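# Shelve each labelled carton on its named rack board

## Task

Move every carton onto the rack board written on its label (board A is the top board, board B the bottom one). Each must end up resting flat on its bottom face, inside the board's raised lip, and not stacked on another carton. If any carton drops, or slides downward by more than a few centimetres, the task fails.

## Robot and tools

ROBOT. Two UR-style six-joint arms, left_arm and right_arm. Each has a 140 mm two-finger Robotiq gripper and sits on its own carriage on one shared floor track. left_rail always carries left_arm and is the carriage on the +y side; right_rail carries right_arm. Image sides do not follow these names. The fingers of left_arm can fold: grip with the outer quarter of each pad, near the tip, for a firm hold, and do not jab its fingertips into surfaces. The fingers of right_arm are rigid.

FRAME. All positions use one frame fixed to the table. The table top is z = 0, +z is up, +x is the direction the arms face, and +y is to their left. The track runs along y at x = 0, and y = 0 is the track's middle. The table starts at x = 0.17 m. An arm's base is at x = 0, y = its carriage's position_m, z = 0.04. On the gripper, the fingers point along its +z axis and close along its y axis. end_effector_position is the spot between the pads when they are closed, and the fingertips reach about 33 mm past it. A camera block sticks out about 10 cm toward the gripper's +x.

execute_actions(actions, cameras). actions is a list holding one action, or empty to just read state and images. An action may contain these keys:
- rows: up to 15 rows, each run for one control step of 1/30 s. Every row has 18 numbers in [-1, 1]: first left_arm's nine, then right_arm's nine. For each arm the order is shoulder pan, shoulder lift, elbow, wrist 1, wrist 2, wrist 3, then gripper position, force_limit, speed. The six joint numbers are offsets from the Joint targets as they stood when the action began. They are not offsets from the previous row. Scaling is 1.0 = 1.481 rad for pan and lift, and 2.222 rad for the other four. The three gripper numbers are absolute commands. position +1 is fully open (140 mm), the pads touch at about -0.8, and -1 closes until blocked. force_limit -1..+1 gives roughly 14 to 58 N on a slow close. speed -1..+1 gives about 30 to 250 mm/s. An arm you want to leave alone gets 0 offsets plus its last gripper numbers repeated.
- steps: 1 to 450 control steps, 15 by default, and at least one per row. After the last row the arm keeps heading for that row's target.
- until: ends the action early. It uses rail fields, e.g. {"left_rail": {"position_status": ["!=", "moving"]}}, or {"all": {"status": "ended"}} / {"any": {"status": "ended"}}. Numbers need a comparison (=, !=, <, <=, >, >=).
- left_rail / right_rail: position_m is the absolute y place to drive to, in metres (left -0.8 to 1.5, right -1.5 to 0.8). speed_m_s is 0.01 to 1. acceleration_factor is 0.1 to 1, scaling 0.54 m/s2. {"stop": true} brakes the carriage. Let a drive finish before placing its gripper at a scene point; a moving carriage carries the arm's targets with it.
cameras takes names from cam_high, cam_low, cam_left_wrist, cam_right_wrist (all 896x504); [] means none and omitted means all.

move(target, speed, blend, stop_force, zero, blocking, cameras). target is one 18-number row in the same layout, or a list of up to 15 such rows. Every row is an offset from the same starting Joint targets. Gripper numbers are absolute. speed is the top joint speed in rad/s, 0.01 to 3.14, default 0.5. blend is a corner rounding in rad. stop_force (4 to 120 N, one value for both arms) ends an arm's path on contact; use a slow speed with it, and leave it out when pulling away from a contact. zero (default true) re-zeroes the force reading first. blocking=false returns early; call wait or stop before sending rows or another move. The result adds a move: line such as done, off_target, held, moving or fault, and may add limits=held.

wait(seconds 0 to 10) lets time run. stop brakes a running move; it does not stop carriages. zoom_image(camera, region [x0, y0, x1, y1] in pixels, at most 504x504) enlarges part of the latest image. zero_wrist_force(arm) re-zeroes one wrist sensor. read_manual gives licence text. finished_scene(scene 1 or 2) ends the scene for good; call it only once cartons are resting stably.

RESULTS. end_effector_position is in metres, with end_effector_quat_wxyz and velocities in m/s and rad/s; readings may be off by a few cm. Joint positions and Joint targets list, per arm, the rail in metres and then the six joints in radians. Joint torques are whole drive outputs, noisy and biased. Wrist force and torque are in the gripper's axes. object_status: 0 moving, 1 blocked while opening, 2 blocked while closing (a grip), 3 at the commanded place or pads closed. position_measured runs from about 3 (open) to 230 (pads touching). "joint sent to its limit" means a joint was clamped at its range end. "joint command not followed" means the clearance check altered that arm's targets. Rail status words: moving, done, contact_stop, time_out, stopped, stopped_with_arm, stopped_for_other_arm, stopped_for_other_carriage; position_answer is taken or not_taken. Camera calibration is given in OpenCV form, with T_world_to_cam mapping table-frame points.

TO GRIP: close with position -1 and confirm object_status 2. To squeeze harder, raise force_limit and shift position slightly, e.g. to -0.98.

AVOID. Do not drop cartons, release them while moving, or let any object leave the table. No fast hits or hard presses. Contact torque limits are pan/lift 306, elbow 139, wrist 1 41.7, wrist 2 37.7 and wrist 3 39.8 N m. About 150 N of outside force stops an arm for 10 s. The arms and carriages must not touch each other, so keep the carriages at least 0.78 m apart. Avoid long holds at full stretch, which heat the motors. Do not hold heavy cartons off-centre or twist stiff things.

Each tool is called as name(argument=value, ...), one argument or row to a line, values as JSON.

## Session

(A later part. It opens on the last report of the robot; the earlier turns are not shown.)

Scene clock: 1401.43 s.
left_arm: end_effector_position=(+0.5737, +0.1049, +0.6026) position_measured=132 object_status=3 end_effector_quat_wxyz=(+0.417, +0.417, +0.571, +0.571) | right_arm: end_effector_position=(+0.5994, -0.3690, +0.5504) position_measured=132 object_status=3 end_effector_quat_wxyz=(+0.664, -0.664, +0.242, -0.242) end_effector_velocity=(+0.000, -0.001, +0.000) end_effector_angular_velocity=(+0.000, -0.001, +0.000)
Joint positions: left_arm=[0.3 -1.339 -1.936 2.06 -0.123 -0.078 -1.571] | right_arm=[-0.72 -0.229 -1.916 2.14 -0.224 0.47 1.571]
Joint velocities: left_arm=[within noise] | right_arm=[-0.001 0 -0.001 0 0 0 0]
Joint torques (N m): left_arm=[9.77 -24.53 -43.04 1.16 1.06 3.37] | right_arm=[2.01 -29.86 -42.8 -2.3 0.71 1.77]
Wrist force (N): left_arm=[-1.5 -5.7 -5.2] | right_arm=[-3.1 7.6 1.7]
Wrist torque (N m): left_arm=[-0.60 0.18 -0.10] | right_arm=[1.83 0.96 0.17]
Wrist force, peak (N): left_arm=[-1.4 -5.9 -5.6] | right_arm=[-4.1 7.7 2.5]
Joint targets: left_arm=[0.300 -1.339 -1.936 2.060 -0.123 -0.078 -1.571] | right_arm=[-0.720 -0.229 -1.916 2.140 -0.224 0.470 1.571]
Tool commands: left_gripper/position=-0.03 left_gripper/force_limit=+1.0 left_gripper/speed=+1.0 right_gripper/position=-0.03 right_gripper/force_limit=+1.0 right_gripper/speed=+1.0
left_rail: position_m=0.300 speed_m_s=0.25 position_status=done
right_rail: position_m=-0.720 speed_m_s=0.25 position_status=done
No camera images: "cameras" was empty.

move(
  target=[
    [-0.2504,0.1498,-0.0302,-0.0701,-0.4202,0,-0.03,1,1,0.3714,0.1328,-0.0642,-0.0243,0.2472,0,-0.03,1,1],
    [-0.2504,0.2288,0.0527,-0.2057,-0.4202,0,-0.03,1,1,0.3714,0.2119,0.019,-0.1602,0.2472,0,-0.03,1,1],
    [-0.2504,0.355,0.1037,-0.3408,-0.4202,0,-0.03,1,1,0.3714,0.3388,0.0703,-0.296,0.2472,0,-0.03,1,1],
  ],
  speed=0.3,
  cameras=["cam_left_wrist","cam_right_wrist","cam_high"],
)

Scene clock: 1418.17 s.
left_arm: end_effector_position=(+0.3271, +0.0790, +0.2651) position_measured=132 object_status=3 end_effector_quat_wxyz=(+0.242, +0.242, +0.665, +0.664) | right_arm: end_effector_position=(+0.5992, -0.1490, +0.2648) position_measured=132 object_status=3 end_effector_quat_wxyz=(+0.665, -0.664, +0.242, -0.241)
Joint positions: left_arm=[0.3 -1.71 -1.41 2.29 -0.88 -1.012 -1.571] | right_arm=[-0.72 0.321 -1.414 2.296 -0.882 1.019 1.571]
Joint velocities: within noise
Joint torques (N m): left_arm=[-6.99 -21.04 -19.15 0.16 -1.52 3.34] | right_arm=[14.19 -31.12 -25 -4.14 1.03 1.16]
Wrist force (N): left_arm=[-1.6 -6.0 -5.3] | right_arm=[-3.2 7.6 1.6]
Wrist torque (N m): left_arm=[-0.71 0.18 -0.11] | right_arm=[1.80 0.97 0.17]
Wrist force, peak (N): left_arm=[-1.6 -7.1 -5.1] | right_arm=[-3.2 9.2 1.7]
Joint targets: left_arm=[0.300 -1.710 -1.410 2.290 -0.880 -1.012 -1.571] | right_arm=[-0.720 0.321 -1.414 2.296 -0.882 1.019 1.571]
left_rail: position_m=0.300 speed_m_s=0.25 position_status=done
right_rail: position_m=-0.720 speed_m_s=0.25 position_status=done
move: done
camera_calibration:
cam_left_wrist: T_world_to_cam=[[0.00566005, 0.0625437, 0.998026, -0.262928], [0.532131, -0.845187, 0.0499479, -0.116943], [0.846643, 0.530798, -0.0380653, -0.121919], [0, 0, 0, 1]] pos_world=[0.166939, -0.0176801, 0.263609]
cam_right_wrist: T_world_to_cam=[[-0.0577131, 0.0211409, -0.998109, 0.313393], [-0.933278, 0.353857, 0.0614595, 0.5954], [0.354487, 0.935061, -0.000691856, 0.108812], [0, 0, 0, 1]] pos_world=[0.535188, -0.319058, 0.276282]
Images, in order (width x height): cam_high 896x504, cam_left_wrist 896x504, cam_right_wrist 896x504.

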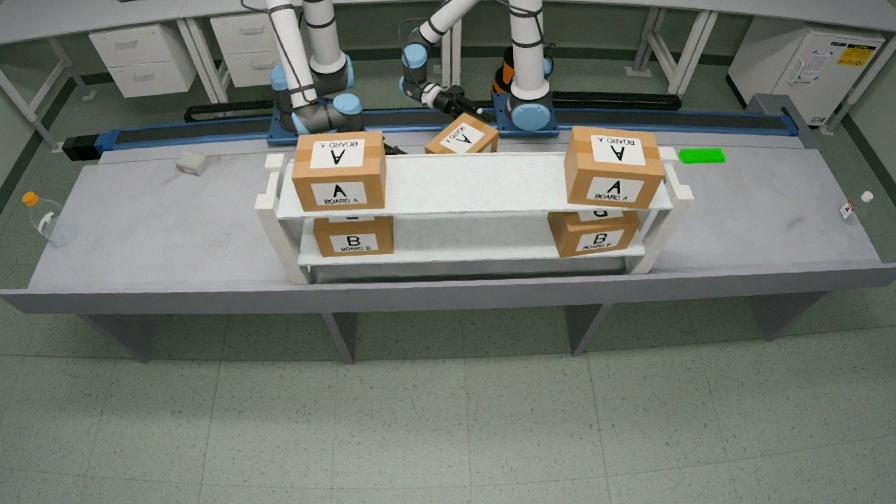

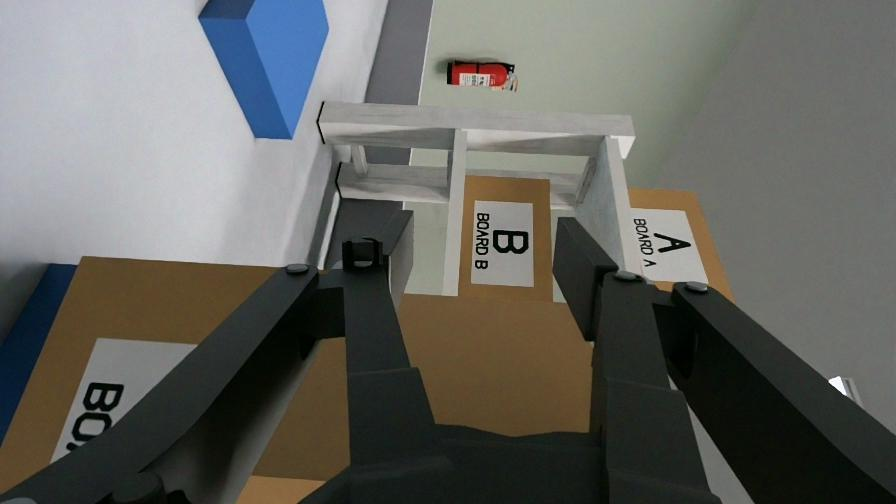

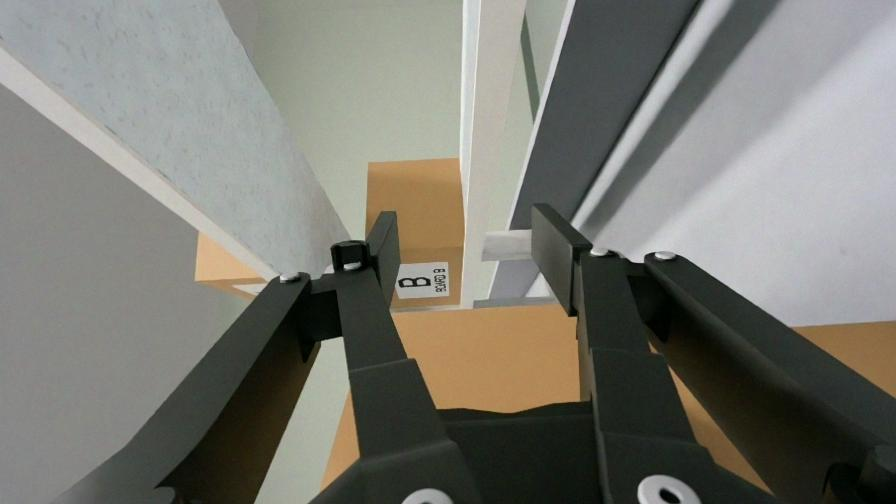

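move(
  target=[0.062,0.0425,-0.0371,0.0088,0.0413,0,-0.03,1,1,0.0704,-0.0075,0.006,-0.001,0.0469,0,-0.03,1,1],
  speed=0.03,
  stop_force=18,
  cameras=[],
)

Scene clock: 1433.33 s.
left_arm: end_effector_position=(+0.3645, +0.0477, +0.2650) position_measured=132 object_status=3 end_effector_quat_wxyz=(+0.242, +0.242, +0.665, +0.664) | right_arm: end_effector_position=(+0.5618, -0.1173, +0.2650) position_measured=132 object_status=3 end_effector_quat_wxyz=(+0.665, -0.664, +0.242, -0.242)
Joint positions: left_arm=[0.3 -1.627 -1.353 2.215 -0.863 -0.929 -1.571] | right_arm=[-0.72 0.416 -1.424 2.308 -0.884 1.114 1.571]
Joint velocities: within noise
Joint torques (N m): left_arm=[-8.59 -55.58 -24.54 -0.37 1.95 3.25] | right_arm=[0.16 -36.17 -33.91 0.04 -7.49 0.93]
Wrist force (N): left_arm=[14.5 -3.4 -5.0] | right_arm=[13.5 11.2 2.6]
Wrist torque (N m): left_arm=[-0.52 -0.55 -0.78] | right_arm=[1.95 0.30 -0.60]
Wrist force, peak (N): left_arm=[22.0 -3.0 -4.3] | right_arm=[21.4 11.2 2.6]
Joint targets: left_arm=[0.300 -1.627 -1.353 2.215 -0.863 -0.929 -1.571] | right_arm=[-0.720 0.416 -1.424 2.308 -0.884 1.114 1.571]
left_rail: position_m=0.300 speed_m_s=0.25 position_status=done
right_rail: position_m=-0.720 speed_m_s=0.25 position_status=done
move: contact (left_arm, right_arm)
No camera images: "cameras" was empty.

move(
  target=[0.0048,0.0033,-0.0029,0.0007,0.0032,0,-0.03,1,1,0.0055,-0.0006,0.0005,-0.0001,0.0037,0,-0.03,1,1],
  speed=0.03,
  cameras=[],
)

Scene clock: 1437.73 s.
left_arm: end_effector_position=(+0.3678, +0.0453, +0.2650) position_measured=132 object_status=3 end_effector_quat_wxyz=(+0.242, +0.242, +0.665, +0.664) | right_arm: end_effector_position=(+0.5587, -0.1149, +0.2649) position_measured=132 object_status=3 end_effector_quat_wxyz=(+0.665, -0.664, +0.242, -0.242)
Joint positions: left_arm=[0.3 -1.62 -1.348 2.209 -0.861 -0.922 -1.571] | right_arm=[-0.72 0.424 -1.425 2.309 -0.884 1.122 1.571]
Joint velocities: within noise
Joint torques (N m): left_arm=[9 -23.72 -53.12 0.09 25.38 3.38] | right_arm=[68.71 -76.65 -19.1 -4.28 -11.85 1.23]
Wrist force (N): left_arm=[61.5 1.4 -0.1] | right_arm=[55.1 20.1 -1.4]
Wrist torque (N m): left_arm=[0.05 -1.68 -1.27] | right_arm=[2.22 -1.44 -1.57]
Wrist force, peak (N): left_arm=[61.5 1.4 -0.1] | right_arm=[55.1 20.1 -1.4]
Joint targets: left_arm=[0.300 -1.620 -1.348 2.209 -0.861 -0.922 -1.571] | right_arm=[-0.720 0.424 -1.425 2.310 -0.884 1.122 1.571]
left_rail: position_m=0.300 speed_m_s=0.25 position_status=done
right_rail: position_m=-0.720 speed_m_s=0.25 position_status=done
move: done
No camera images: "cameras" was empty.

move(
  target=[
    [0,-0.0348,-0.0102,0.0334,0,0,-0.03,1,1,0,-0.0386,-0.0111,0.0364,0,0,-0.03,1,1],
    [0,-0.0668,-0.0221,0.0666,0,0,-0.03,1,1,0,-0.0736,-0.0239,0.0725,0,0,-0.03,1,1],
  ],
  speed=0.06,
  blend=0.005,
  cameras=["cam_high","cam_left_wrist"],
)

Scene clock: 1557.33 s.
left_arm: end_effector_position=(+0.3679, +0.0450, +0.3350) position_measured=132 object_status=3 end_effector_quat_wxyz=(+0.242, +0.242, +0.665, +0.664) | right_arm: end_effector_position=(+0.5587, -0.1147, +0.3356) position_measured=132 object_status=3 end_effector_quat_wxyz=(+0.665, -0.664, +0.242, -0.242)
Joint positions: left_arm=[0.3 -1.62 -1.447 2.16 -0.713 -0.922 -1.571] | right_arm=[-0.72 0.424 -1.534 2.256 -0.723 1.122 1.571]
Joint velocities: within noise
Joint torques (N m): left_arm=[1.1 -45.61 -56.96 0.28 25.78 3.15] | right_arm=[72.7 -77.48 -44.26 -1.7 -25.82 1.09]
Wrist force (N): left_arm=[66.5 0.0 1.2] | right_arm=[62.1 26.2 -3.3]
Wrist torque (N m): left_arm=[0.20 -1.69 -1.14] | right_arm=[2.26 -1.69 -1.66]
Wrist force, peak (N): left_arm=[69.1 -0.8 3.2] | right_arm=[64.7 26.0 -4.8]
Joint targets: left_arm=[0.300 -1.620 -1.447 2.160 -0.713 -0.922 -1.571] | right_arm=[-0.720 0.424 -1.534 2.256 -0.723 1.122 1.571]
left_rail: position_m=0.300 speed_m_s=0.25 position_status=done
right_rail: position_m=-0.720 speed_m_s=0.25 position_status=done
move: done
camera_calibration:
cam_left_wrist: T_world_to_cam=[[0.00561442, 0.0624068, 0.998035, -0.330689], [0.53236, -0.845049, 0.0498458, -0.170969], [0.846499, 0.531034, -0.0379673, -0.135695], [0, 0, 0, 1]] pos_world=[0.207739, -0.0517817, 0.333409]
Images, in order (width x height): cam_high 896x504, cam_left_wrist 896x504.

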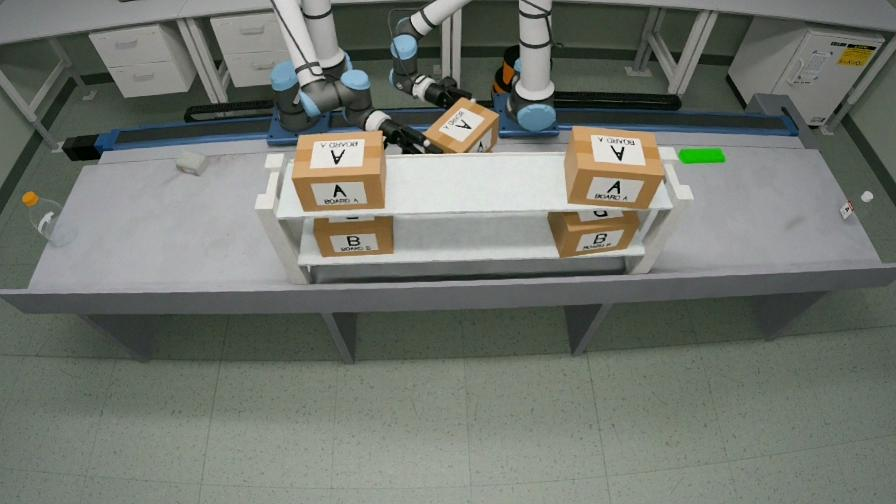

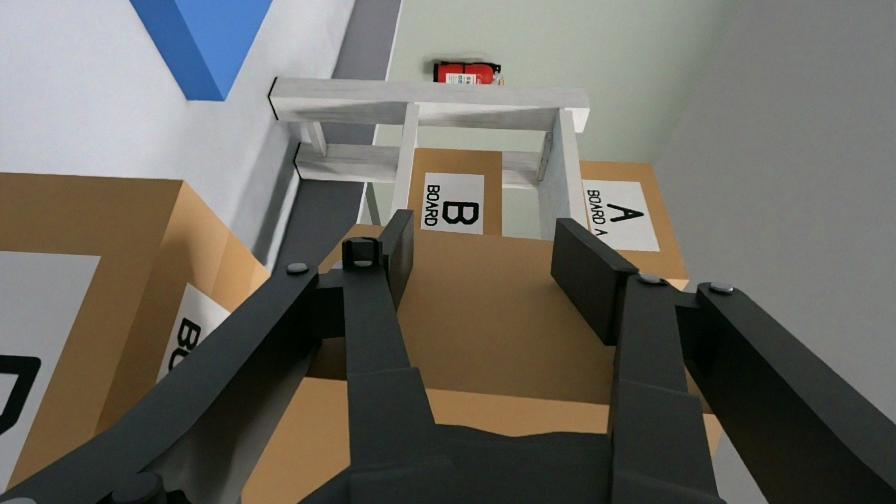

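move(
  target=[
    [-0.0234,-0.0595,0.0171,0.0225,0.0237,0,-0.03,1,1,0.0396,-0.0351,-0.0028,0.0267,0.0657,0,-0.03,1,1],
    [-0.0474,-0.1217,0.032,0.0491,0.047,0,-0.03,1,1,0.0844,-0.0631,-0.011,0.0536,0.1349,0,-0.03,1,1],
    [-0.0711,-0.1857,0.0444,0.0794,0.0705,0,-0.03,1,1,0.1329,-0.0826,-0.0241,0.0796,0.2064,0,-0.03,1,1],
  ],
  speed=0.08,
  blend=0.005,
  cameras=["cam_high"],
)

Scene clock: 1573.93 s.
left_arm: end_effector_position=(+0.3898, +0.0744, +0.4144) position_measured=132 object_status=3 end_effector_quat_wxyz=(+0.326, +0.327, +0.627, +0.627) | right_arm: end_effector_position=(+0.5322, -0.1294, +0.4143) position_measured=132 object_status=3 end_effector_quat_wxyz=(+0.627, -0.627, +0.327, -0.326)
Joint positions: left_arm=[0.3 -1.725 -1.722 2.259 -0.537 -0.765 -1.571] | right_arm=[-0.72 0.621 -1.657 2.203 -0.546 1.58 1.571]
Joint velocities: within noise
Joint torques (N m): left_arm=[-21.21 -25.65 -47.38 0.46 25.12 2.9] | right_arm=[65.92 -64.26 -62.01 -4.19 -12.64 1.11]
Wrist force (N): left_arm=[62.5 -5.6 0.5] | right_arm=[58.3 21.4 -2.7]
Wrist torque (N m): left_arm=[0.17 -1.76 -0.86] | right_arm=[2.28 -1.61 -0.58]
Wrist force, peak (N): left_arm=[73.2 -5.6 3.5] | right_arm=[68.8 21.8 -5.4]
Joint targets: left_arm=[0.300 -1.725 -1.722 2.259 -0.537 -0.765 -1.571] | right_arm=[-0.720 0.621 -1.657 2.203 -0.546 1.581 1.571]
left_rail: position_m=0.300 speed_m_s=0.25 position_status=done
right_rail: position_m=-0.720 speed_m_s=0.25 position_status=done
move: done
Images, in order (width x height): cam_high 896x504.

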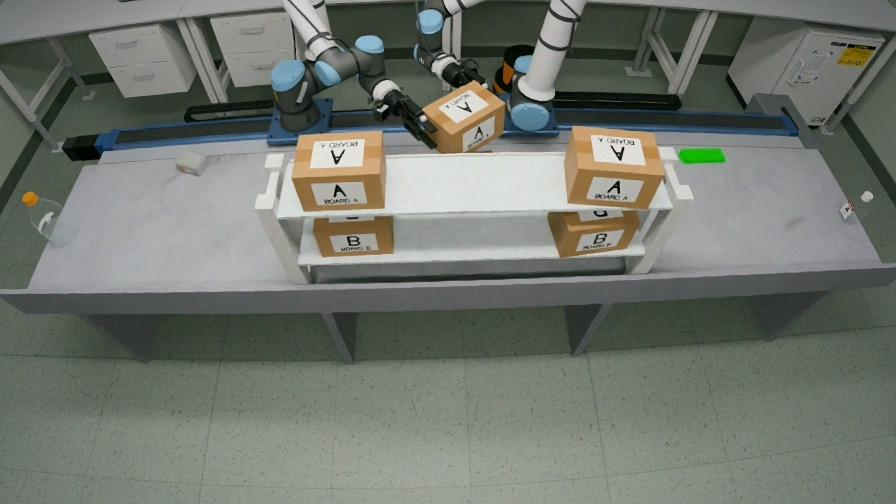

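move(
  target=[
    [-0.0236,-0.0659,0.0093,0.0347,0.0234,0,-0.03,1,1,0.0509,-0.0109,-0.0177,0.0248,0.0732,0,-0.03,1,1],
    [-0.0162,-0.1261,0.013,0.0711,0.0677,0,-0.03,1,1,0.0868,-0.0053,-0.0444,0.0477,0.1364,0,-0.03,1,1],
    [-0.0013,-0.1827,0.0126,0.1091,0.1169,0,-0.03,1,1,0.1205,0.006,-0.074,0.0698,0.1981,0,-0.03,1,1],
    [0.0246,-0.2336,0.0083,0.1473,0.1734,0,-0.03,1,1,0.151,0.0224,-0.1065,0.0914,0.2577,0,-0.03,1,1],
    [0.0654,-0.2752,-0.0003,0.1837,0.24,0,-0.03,1,1,0.1784,0.0434,-0.1418,0.1126,0.3153,0,-0.03,1,1],
  ],
  speed=0.08,
  blend=0.005,
  cameras=["cam_high","cam_low"],
)

Scene clock: 1594.43 s.
left_arm: end_effector_position=(+0.4954, +0.1076, +0.5473) position_measured=132 object_status=3 end_effector_quat_wxyz=(+0.455, +0.454, +0.542, +0.542) | right_arm: end_effector_position=(+0.5386, -0.1375, +0.5471) position_measured=132 object_status=3 end_effector_quat_wxyz=(+0.542, -0.541, +0.455, -0.454)
Joint positions: left_arm=[0.3 -1.628 -2.13 2.258 -0.129 -0.232 -1.571] | right_arm=[-0.72 0.885 -1.592 1.888 -0.296 2.281 1.571]
Joint velocities: within noise
Joint torques (N m): left_arm=[-12.24 7.49 -56.27 -0.43 19.83 2.82] | right_arm=[46.87 -31.94 -76.37 -5.95 -9.91 1.71]
Wrist force (N): left_arm=[49.2 -3.9 -1.1] | right_arm=[45.2 23.6 -1.4]
Wrist torque (N m): left_arm=[-0.23 -1.43 -1.54] | right_arm=[1.92 -1.09 -0.50]
Wrist force, peak (N): left_arm=[67.0 -9.5 3.4] | right_arm=[62.1 17.8 -5.7]
Joint targets: left_arm=[0.300 -1.628 -2.130 2.258 -0.128 -0.232 -1.571] | right_arm=[-0.720 0.885 -1.592 1.888 -0.296 2.281 1.571]
left_rail: position_m=0.300 speed_m_s=0.25 position_status=done
right_rail: position_m=-0.720 speed_m_s=0.25 position_status=done
move: done
Images, in order (width x height): cam_high 896x504, cam_low 896x504.

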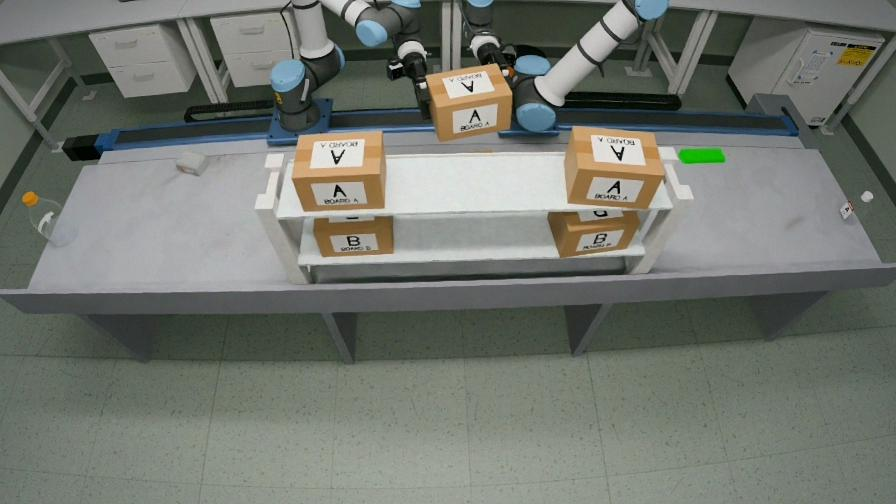

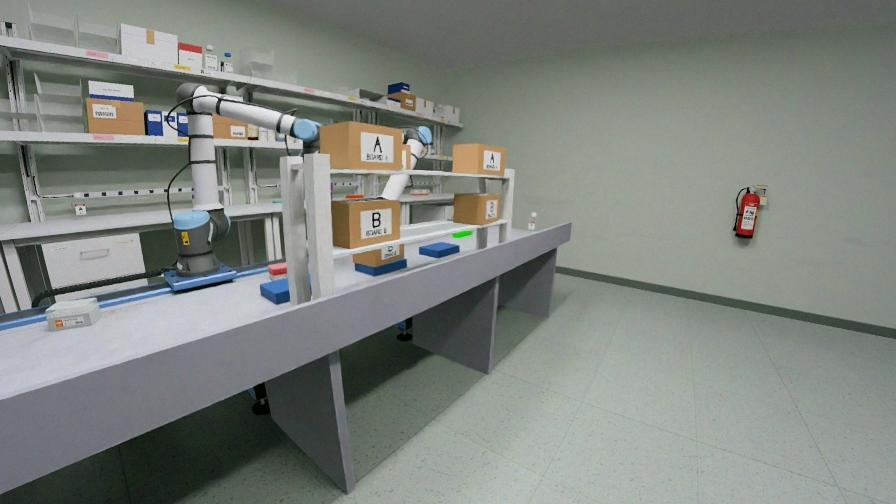

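move(
  target=[
    [0.0446,-0.0334,-0.0117,0.0342,0.0691,0,-0.03,1,1,0.0291,0.0234,-0.0374,0.0219,0.0588,0,-0.03,1,1],
    [0.1095,-0.0539,-0.0275,0.0636,0.1517,0,-0.03,1,1,0.0537,0.0504,-0.0775,0.0439,0.1145,0,-0.03,1,1],
    [0.2158,-0.0078,-0.0395,0.0449,0.2225,0,-0.03,1,1,0.0215,0.0646,-0.0875,0.0445,0.093,0,-0.03,1,1],
    [0.3056,0.0384,-0.0533,0.0279,0.2824,0,-0.03,1,1,-0.0097,0.0806,-0.0991,0.0454,0.0722,0,-0.03,1,1],
  ],
  speed=0.08,
  blend=0.005,
  cameras=["cam_high","cam_low"],
)

Scene clock: 1653.93 s.
left_arm: end_effector_position=(+0.6073, +0.1128, +0.6000) position_measured=132 object_status=3 end_effector_quat_wxyz=(+0.500, +0.500, +0.500, +0.500) | right_arm: end_effector_position=(+0.6073, -0.1331, +0.6001) position_measured=132 object_status=3 end_effector_quat_wxyz=(+0.500, -0.500, +0.500, -0.500)
Joint positions: left_arm=[0.3 -1.176 -2.073 2.139 -0.066 0.395 -1.571] | right_arm=[-0.72 0.871 -1.473 1.668 -0.195 2.442 1.571]
Joint velocities: within noise
Joint torques (N m): left_arm=[-44.76 43.44 -58.83 -10.77 35.02 2.53] | right_arm=[35.71 -30.8 -85.51 -9.95 -32.82 1.59]
Wrist force (N): left_arm=[88.0 -1.9 3.6] | right_arm=[82.4 26.6 -4.7]
Wrist torque (N m): left_arm=[-0.63 -2.42 -2.01] | right_arm=[1.65 -2.69 -0.55]
Wrist force, peak (N): left_arm=[100.4 -3.6 6.5] | right_arm=[94.3 24.7 -7.3]
Joint targets: left_arm=[0.300 -1.176 -2.073 2.139 -0.066 0.396 -1.571] | right_arm=[-0.720 0.871 -1.473 1.668 -0.195 2.442 1.571]
left_rail: position_m=0.300 speed_m_s=0.25 position_status=done
right_rail: position_m=-0.720 speed_m_s=0.25 position_status=done
move: done
Images, in order (width x height): cam_high 896x504, cam_low 896x504.

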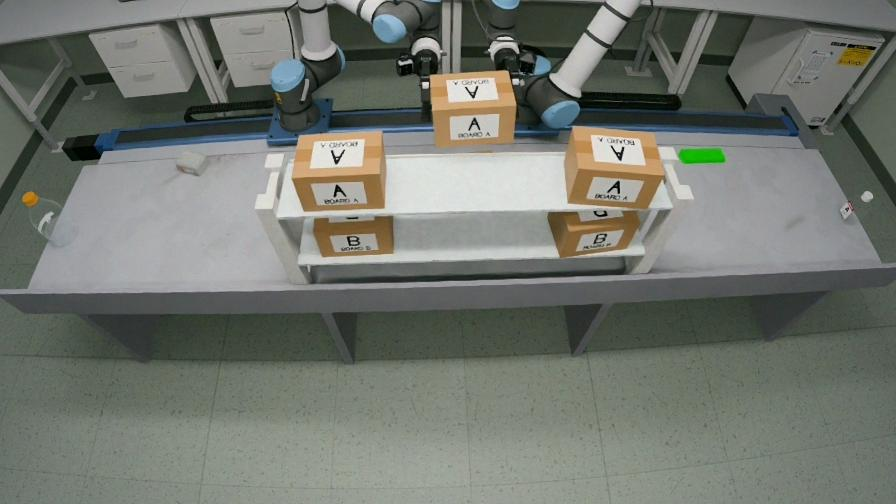

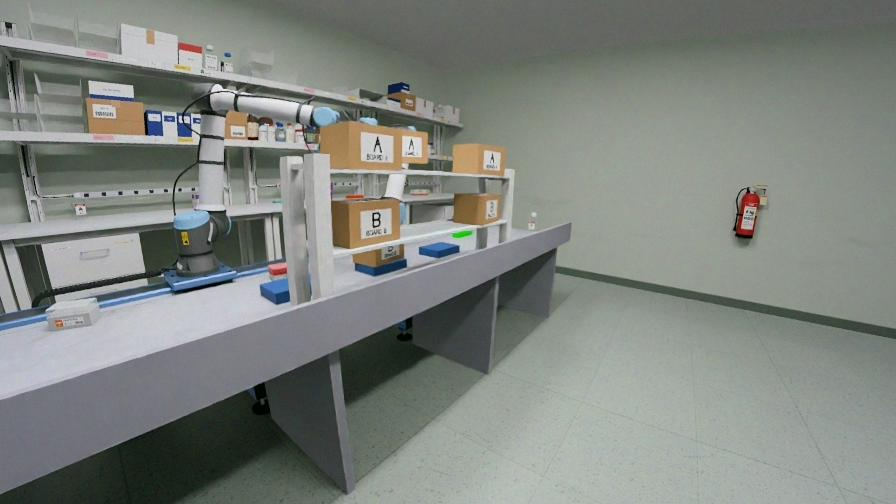

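move(
  target=[
    [0.0772,0.045,-0.0153,-0.0147,0.0509,0,-0.03,1,1,-0.0313,0.0179,-0.0134,0.0014,-0.021,0,-0.03,1,1],
    [0.1408,0.0897,-0.0324,-0.0274,0.0933,0,-0.03,1,1,-0.0587,0.0373,-0.0283,0.0035,-0.0392,0,-0.03,1,1],
    [0.1944,0.1331,-0.051,-0.0377,0.129,0,-0.03,1,1,-0.0842,0.0583,-0.0449,0.006,-0.0562,0,-0.03,1,1],
    [0.2408,0.176,-0.0712,-0.0461,0.1599,0,-0.03,1,1,-0.1079,0.0808,-0.0632,0.0094,-0.072,0,-0.03,1,1],
    [0.2808,0.2177,-0.0927,-0.0524,0.1866,0,-0.03,1,1,-0.13,0.1047,-0.0832,0.0134,-0.0867,0,-0.03,1,1],
  ],
  speed=0.08,
  blend=0.005,
  cameras=["cam_high","cam_low"],
)

Scene clock: 1672.60 s.
left_arm: end_effector_position=(+0.7885, +0.1150, +0.5998) position_measured=132 object_status=3 end_effector_quat_wxyz=(+0.500, +0.500, +0.500, +0.500) | right_arm: end_effector_position=(+0.7898, -0.1344, +0.6004) position_measured=132 object_status=3 end_effector_quat_wxyz=(+0.500, -0.500, +0.500, -0.500)
Joint positions: left_arm=[0.3 -0.76 -1.751 1.934 -0.183 0.81 -1.571] | right_arm=[-0.72 0.678 -1.318 1.483 -0.166 2.249 1.571]
Joint velocities: within noise
Joint torques (N m): left_arm=[-30.5 0.93 -55.37 -6.81 21.32 2.16] | right_arm=[27.26 -64.06 -79.46 -7.26 -20.58 1.64]
Wrist force (N): left_arm=[51.3 -1.6 -1.1] | right_arm=[47.4 26.0 -1.6]
Wrist torque (N m): left_arm=[-0.21 -1.30 -1.42] | right_arm=[1.97 -1.08 -1.34]
Wrist force, peak (N): left_arm=[89.9 -2.7 5.2] | right_arm=[84.2 25.5 -6.2]
Joint targets: left_arm=[0.300 -0.760 -1.751 1.933 -0.183 0.810 -1.571] | right_arm=[-0.720 0.678 -1.318 1.483 -0.166 2.249 1.571]
left_rail: position_m=0.300 speed_m_s=0.25 position_status=done
right_rail: position_m=-0.720 speed_m_s=0.25 position_status=done
move: done
Images, in order (width x height): cam_high 896x504, cam_low 896x504.

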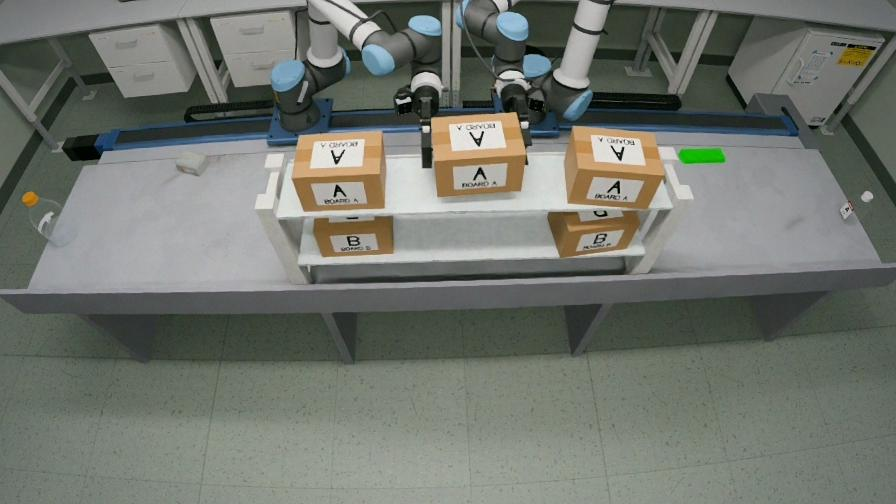

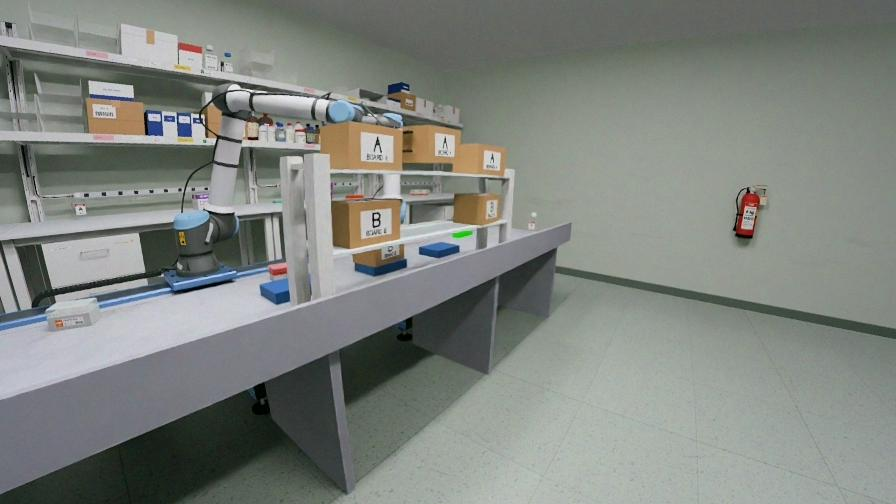

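move(
  target=[0,0.0113,0.028,-0.0351,0,0,-0.03,1,1,0,0.0094,0.026,-0.0318,0,0,-0.03,1,1],
  speed=0.03,
  cameras=["cam_low"],
)

zoom_image(
  camera="cam_low",
  region=[290, 80, 530, 240],
)

Scene clock: 1682.10 s.
left_arm: end_effector_position=(+0.7886, +0.1150, +0.5574) position_measured=132 object_status=3 end_effector_quat_wxyz=(+0.499, +0.500, +0.500, +0.500) | right_arm: end_effector_position=(+0.7898, -0.1345, +0.5580) position_measured=132 object_status=3 end_effector_quat_wxyz=(+0.500, -0.500, +0.500, -0.500)
Joint positions: left_arm=[0.3 -0.76 -1.734 1.996 -0.261 0.81 -1.571] | right_arm=[-0.72 0.678 -1.304 1.54 -0.236 2.249 1.571]
Joint velocities: within noise
Joint torques (N m): left_arm=[-44.94 5.82 -38.11 -5 19.47 2.27] | right_arm=[40.31 -28.63 -33.07 -3.37 -18.26 1.7]
Wrist force (N): left_arm=[57.2 6.3 -0.7] | right_arm=[44.8 -12.9 0.0]
Wrist torque (N m): left_arm=[-0.07 -1.55 -1.87] | right_arm=[0.93 -0.88 -1.25]
Wrist force, peak (N): left_arm=[57.2 6.3 -0.7] | right_arm=[53.1 26.0 -2.0]
Joint targets: left_arm=[0.300 -0.760 -1.734 1.996 -0.261 0.810 -1.571] | right_arm=[-0.720 0.678 -1.304 1.540 -0.236 2.249 1.571]
left_rail: position_m=0.300 speed_m_s=0.25 position_status=done
right_rail: position_m=-0.720 speed_m_s=0.25 position_status=done
move: done
Images, in order (width x height): cam_low 896x504.

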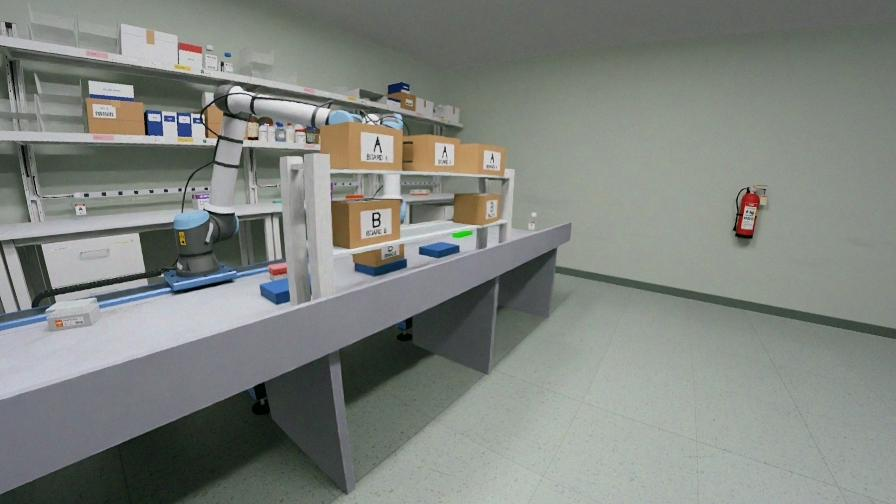

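Scaled by 2.100.

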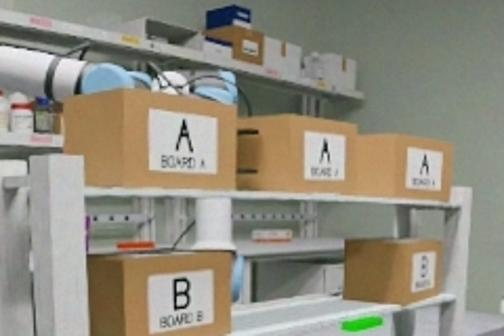

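move(
  target=[
    [0.0251,-0.0105,0.0052,0.0014,0.0171,0,-0.03,1,1,0.0166,0.0184,-0.0158,0.0036,0.011,0,-0.03,1,1],
    [0.0251,-0.0273,-0.0476,0.0654,0.0171,0,-0.03,1,1,0.0166,0.0049,-0.0653,0.0621,0.011,0,-0.03,1,1],
    [-0.0821,-0.1324,0.0015,0.0863,-0.0544,0,-0.03,1,1,0.0733,-0.0508,-0.0193,0.0531,0.0487,0,-0.03,1,1],
    [-0.2273,-0.234,0.0386,0.117,-0.1512,0,-0.03,1,1,0.1338,-0.093,0.0139,0.0482,0.0891,0,-0.03,1,1],
  ],
  speed=[0.03,0.15,0.3,0.3],
  cameras=["cam_high","cam_left_wrist"],
)

Scene clock: 1711.77 s.
left_arm: end_effector_position=(+0.6201, +0.1371, +0.6351) position_measured=132 object_status=3 end_effector_quat_wxyz=(+0.500, +0.500, +0.500, +0.500) | right_arm: end_effector_position=(+0.6200, -0.1123, +0.6343) position_measured=132 object_status=3 end_effector_quat_wxyz=(+0.500, -0.500, +0.500, -0.500)
Joint positions: left_arm=[0.3 -1.096 -2.08 2.081 -0.001 0.474 -1.571] | right_arm=[-0.72 0.876 -1.442 1.571 -0.129 2.447 1.571]
Joint velocities: within noise
Joint torques (N m): left_arm=[-35.64 1.62 -40.32 -1.24 8.92 1.87] | right_arm=[44.84 -81.57 -62.28 -12.75 -9.01 2.03]
Wrist force (N): left_arm=[44.2 -2.9 -2.3] | right_arm=[40.4 24.6 -0.8]
Wrist torque (N m): left_arm=[-0.10 -1.31 -1.55] | right_arm=[2.06 -0.84 -0.79]
Wrist force, peak (N): left_arm=[96.0 -8.6 7.9] | right_arm=[90.1 19.6 -9.3]
Joint targets: left_arm=[0.300 -1.096 -2.081 2.081 -0.001 0.474 -1.571] | right_arm=[-0.720 0.876 -1.442 1.571 -0.129 2.447 1.571]
left_rail: position_m=0.300 speed_m_s=0.25 position_status=done
right_rail: position_m=-0.720 speed_m_s=0.25 position_status=done
move: done
camera_calibration:
cam_left_wrist: T_world_to_cam=[[0.0510045, 0.0355237, 0.998066, -0.661898], [-0.305179, -0.951011, 0.0494445, 0.29186], [0.950928, -0.307111, -0.0376647, -0.336651], [0, 0, 0, 1]] pos_world=[0.44296, 0.197686, 0.633508]
Images, in order (width x height): cam_high 896x504, cam_left_wrist 896x504.

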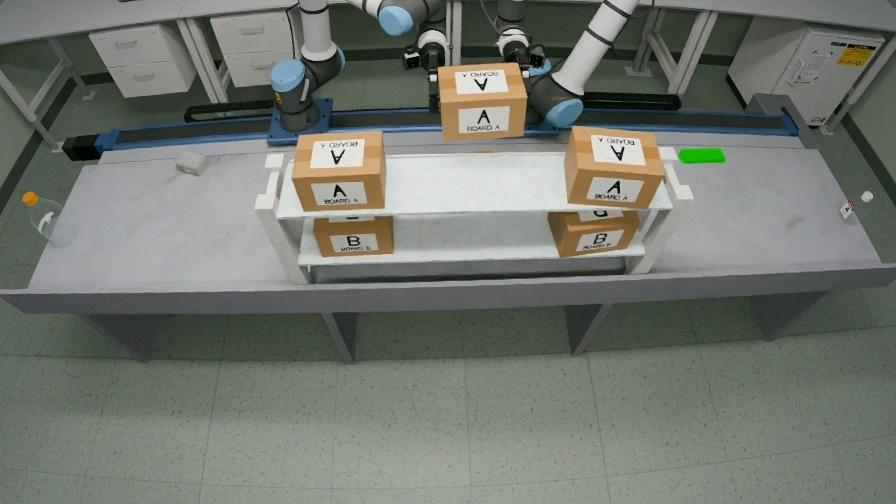

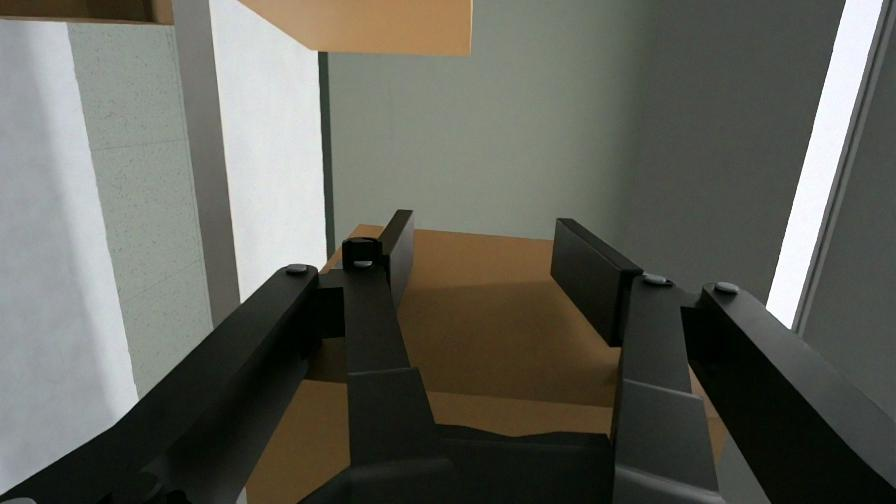

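move(
  target=[
    [0.1452,0.1016,-0.0371,-0.0307,0.0968,0,-0.03,1,1,-0.0605,0.0422,-0.0332,0.0049,-0.0404,0,-0.03,1,1],
    [0.2524,0.2067,-0.0862,-0.0516,0.1683,0,-0.03,1,1,-0.1172,0.0979,-0.0792,0.0139,-0.0781,0,-0.03,1,1],
    [0.2524,0.2235,-0.0334,-0.1156,0.1683,0,-0.03,1,1,-0.1172,0.1114,-0.0297,-0.0446,-0.0781,0,-0.03,1,1],
  ],
  speed=[0.1,0.1,0.03],
  cameras=["cam_high","cam_low"],
)

Scene clock: 1729.57 s.
left_arm: end_effector_position=(+0.7886, +0.1372, +0.5582) position_measured=132 object_status=3 end_effector_quat_wxyz=(+0.500, +0.500, +0.500, +0.500) | right_arm: end_effector_position=(+0.7883, -0.1125, +0.5579) position_measured=132 object_status=3 end_effector_quat_wxyz=(+0.500, -0.500, +0.500, -0.500)
Joint positions: left_arm=[0.3 -0.722 -1.75 2.007 -0.258 0.848 -1.571] | right_arm=[-0.72 0.703 -1.277 1.505 -0.228 2.273 1.571]
Joint velocities: within noise
Joint torques (N m): left_arm=[-41.63 3.45 -37.9 -4.7 17.68 1.45] | right_arm=[48.08 -31.22 -33.99 -4.03 -17.28 2.28]
Wrist force (N): left_arm=[48.6 3.4 -1.3] | right_arm=[40.9 -11.3 -2.0]
Wrist torque (N m): left_arm=[-0.20 -1.52 -1.83] | right_arm=[0.82 -0.81 -1.01]
Wrist force, peak (N): left_arm=[102.8 -10.7 9.2] | right_arm=[97.0 17.7 -10.1]
Joint targets: left_arm=[0.300 -0.722 -1.749 2.007 -0.258 0.848 -1.571] | right_arm=[-0.720 0.703 -1.277 1.505 -0.228 2.273 1.571]
left_rail: position_m=0.300 speed_m_s=0.25 position_status=done
right_rail: position_m=-0.720 speed_m_s=0.25 position_status=done
move: done
Images, in order (width x height): cam_high 896x504, cam_low 896x504.

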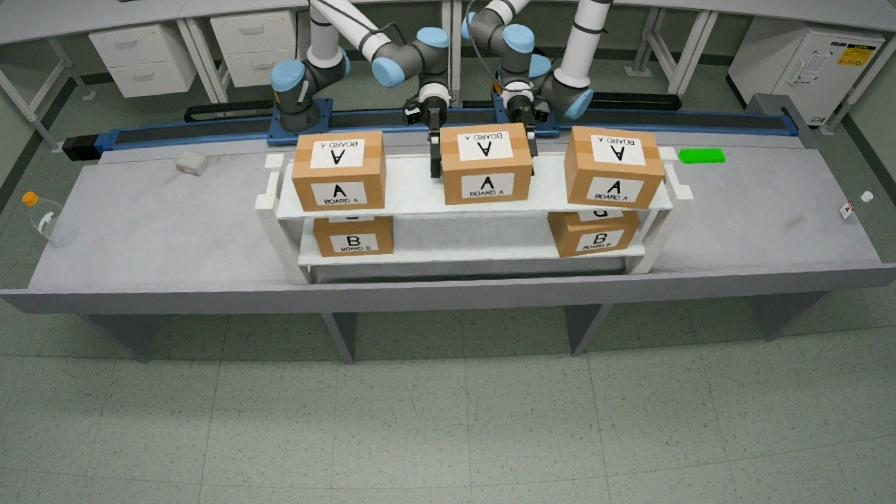

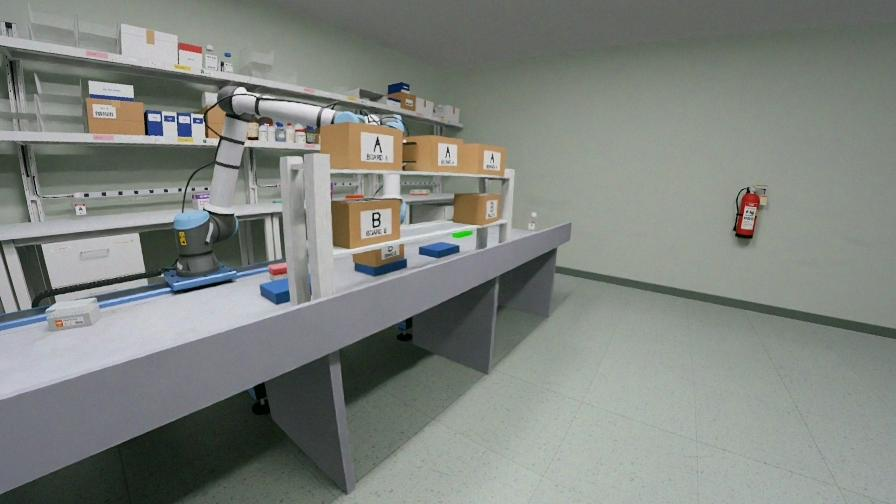

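move(
  target=[0.0086,-0.0037,0.0021,0.0004,0.0061,0,-0.03,1,1,-0.016,-0.0191,0.0167,-0.004,-0.0103,0,-0.03,1,1],
  speed=0.03,
  cameras=["cam_low"],
)

Scene clock: 1754.67 s.
left_arm: end_effector_position=(+0.7883, +0.1446, +0.5579) position_measured=132 object_status=3 end_effector_quat_wxyz=(+0.500, +0.500, +0.500, +0.500) | right_arm: end_effector_position=(+0.7887, -0.1347, +0.5574) position_measured=132 object_status=3 end_effector_quat_wxyz=(+0.500, -0.500, +0.500, -0.500)
Joint positions: left_arm=[0.3 -0.71 -1.755 2.012 -0.257 0.862 -1.571] | right_arm=[-0.72 0.679 -1.305 1.542 -0.237 2.251 1.571]
Joint velocities: within noise
Joint torques (N m): left_arm=[9.99 -39.92 -38.45 0.3 1.52 1.34] | right_arm=[-14.55 -94.36 -40.6 -3.79 -2.23 2.37]
Wrist force (N): left_arm=[-1.9 -6.0 -4.9] | right_arm=[1.9 7.4 0.8]
Wrist torque (N m): left_arm=[-0.68 0.24 -0.14] | right_arm=[1.76 -0.18 0.16]
Wrist force, peak (N): left_arm=[48.7 4.2 -1.7] | right_arm=[40.8 -12.2 -2.1]
Joint targets: left_arm=[0.300 -0.710 -1.755 2.012 -0.257 0.862 -1.571] | right_arm=[-0.720 0.679 -1.305 1.542 -0.237 2.251 1.571]
left_rail: position_m=0.300 speed_m_s=0.25 position_status=done
right_rail: position_m=-0.720 speed_m_s=0.25 position_status=done
move: done
Images, in order (width x height): cam_low 896x504.

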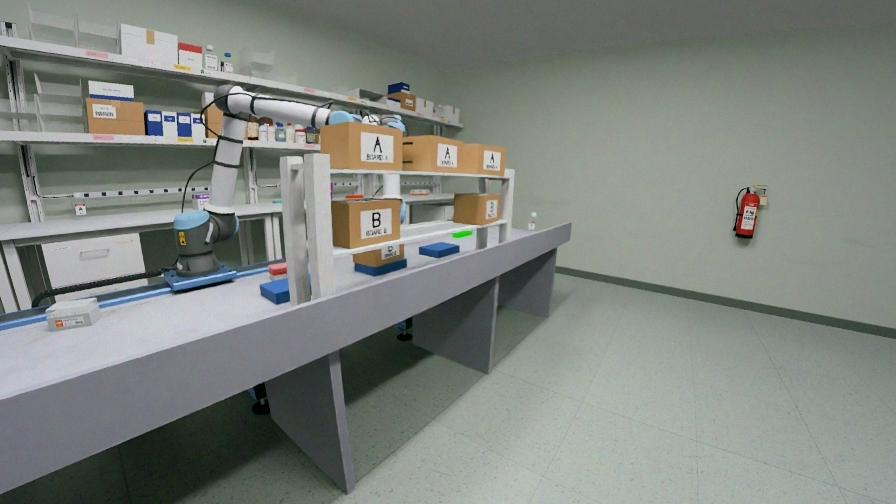

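Now up and back (relative to open).

move(
  target=[
    [0,-0.0169,-0.053,0.0642,0,0,-0.03,1,1,0,-0.0141,-0.0492,0.0586,0,0,-0.03,1,1],
    [-0.1065,-0.1228,-0.0038,0.0856,-0.071,0,-0.03,1,1,0.0568,-0.0712,-0.0033,0.0508,0.0378,0,-0.03,1,1],
    [-0.2523,-0.2261,0.0334,0.1173,-0.1682,0,-0.03,1,1,0.1177,-0.1147,0.0297,0.0468,0.0784,0,-0.03,1,1],
  ],
  speed=[0.1,0.2,0.3],
  cameras=["cam_high","cam_low"],
)

Scene clock: 1762.77 s.
left_arm: end_effector_position=(+0.6198, +0.1449, +0.6350) position_measured=132 object_status=3 end_effector_quat_wxyz=(+0.500, +0.500, +0.500, +0.500) | right_arm: end_effector_position=(+0.6204, -0.1347, +0.6344) position_measured=132 object_status=3 end_effector_quat_wxyz=(+0.500, -0.500, +0.500, -0.500)
Joint positions: left_arm=[0.3 -1.083 -2.09 2.086 0.004 0.488 -1.571] | right_arm=[-0.72 0.853 -1.475 1.608 -0.133 2.425 1.571]
Joint velocities: within noise
Joint torques (N m): left_arm=[-7.41 -15.13 -38.58 1.19 -2.28 1.4] | right_arm=[18.15 -79.71 -41.31 -3.28 1.33 2.4]
Wrist force (N): left_arm=[-1.6 -6.3 -4.8] | right_arm=[2.0 7.4 0.3]
Wrist torque (N m): left_arm=[-0.76 0.20 -0.09] | right_arm=[1.77 -0.18 0.17]
Wrist force, peak (N): left_arm=[-1.9 -6.3 -6.2] | right_arm=[2.1 8.3 0.7]
Joint targets: left_arm=[0.300 -1.083 -2.090 2.086 0.004 0.488 -1.571] | right_arm=[-0.720 0.853 -1.475 1.608 -0.133 2.425 1.571]
left_rail: position_m=0.300 speed_m_s=0.25 position_status=done
right_rail: position_m=-0.720 speed_m_s=0.25 position_status=done
move: done
Images, in order (width x height): cam_high 896x504, cam_low 896x504.

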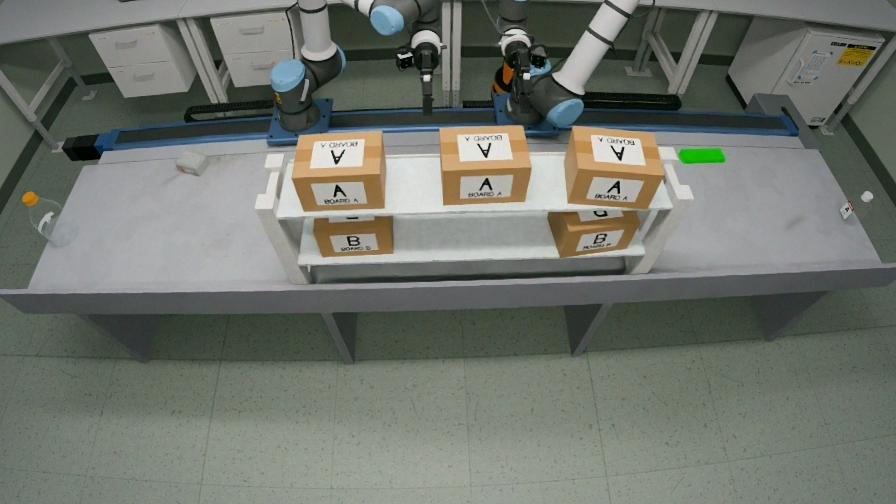

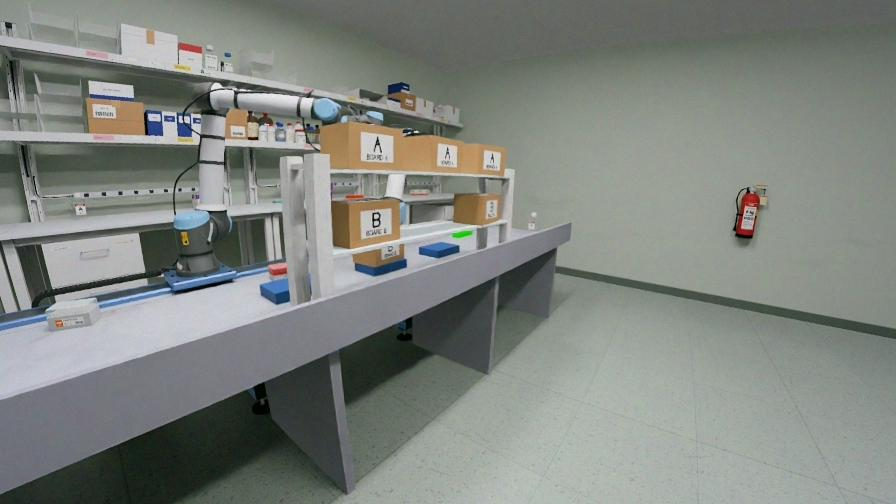

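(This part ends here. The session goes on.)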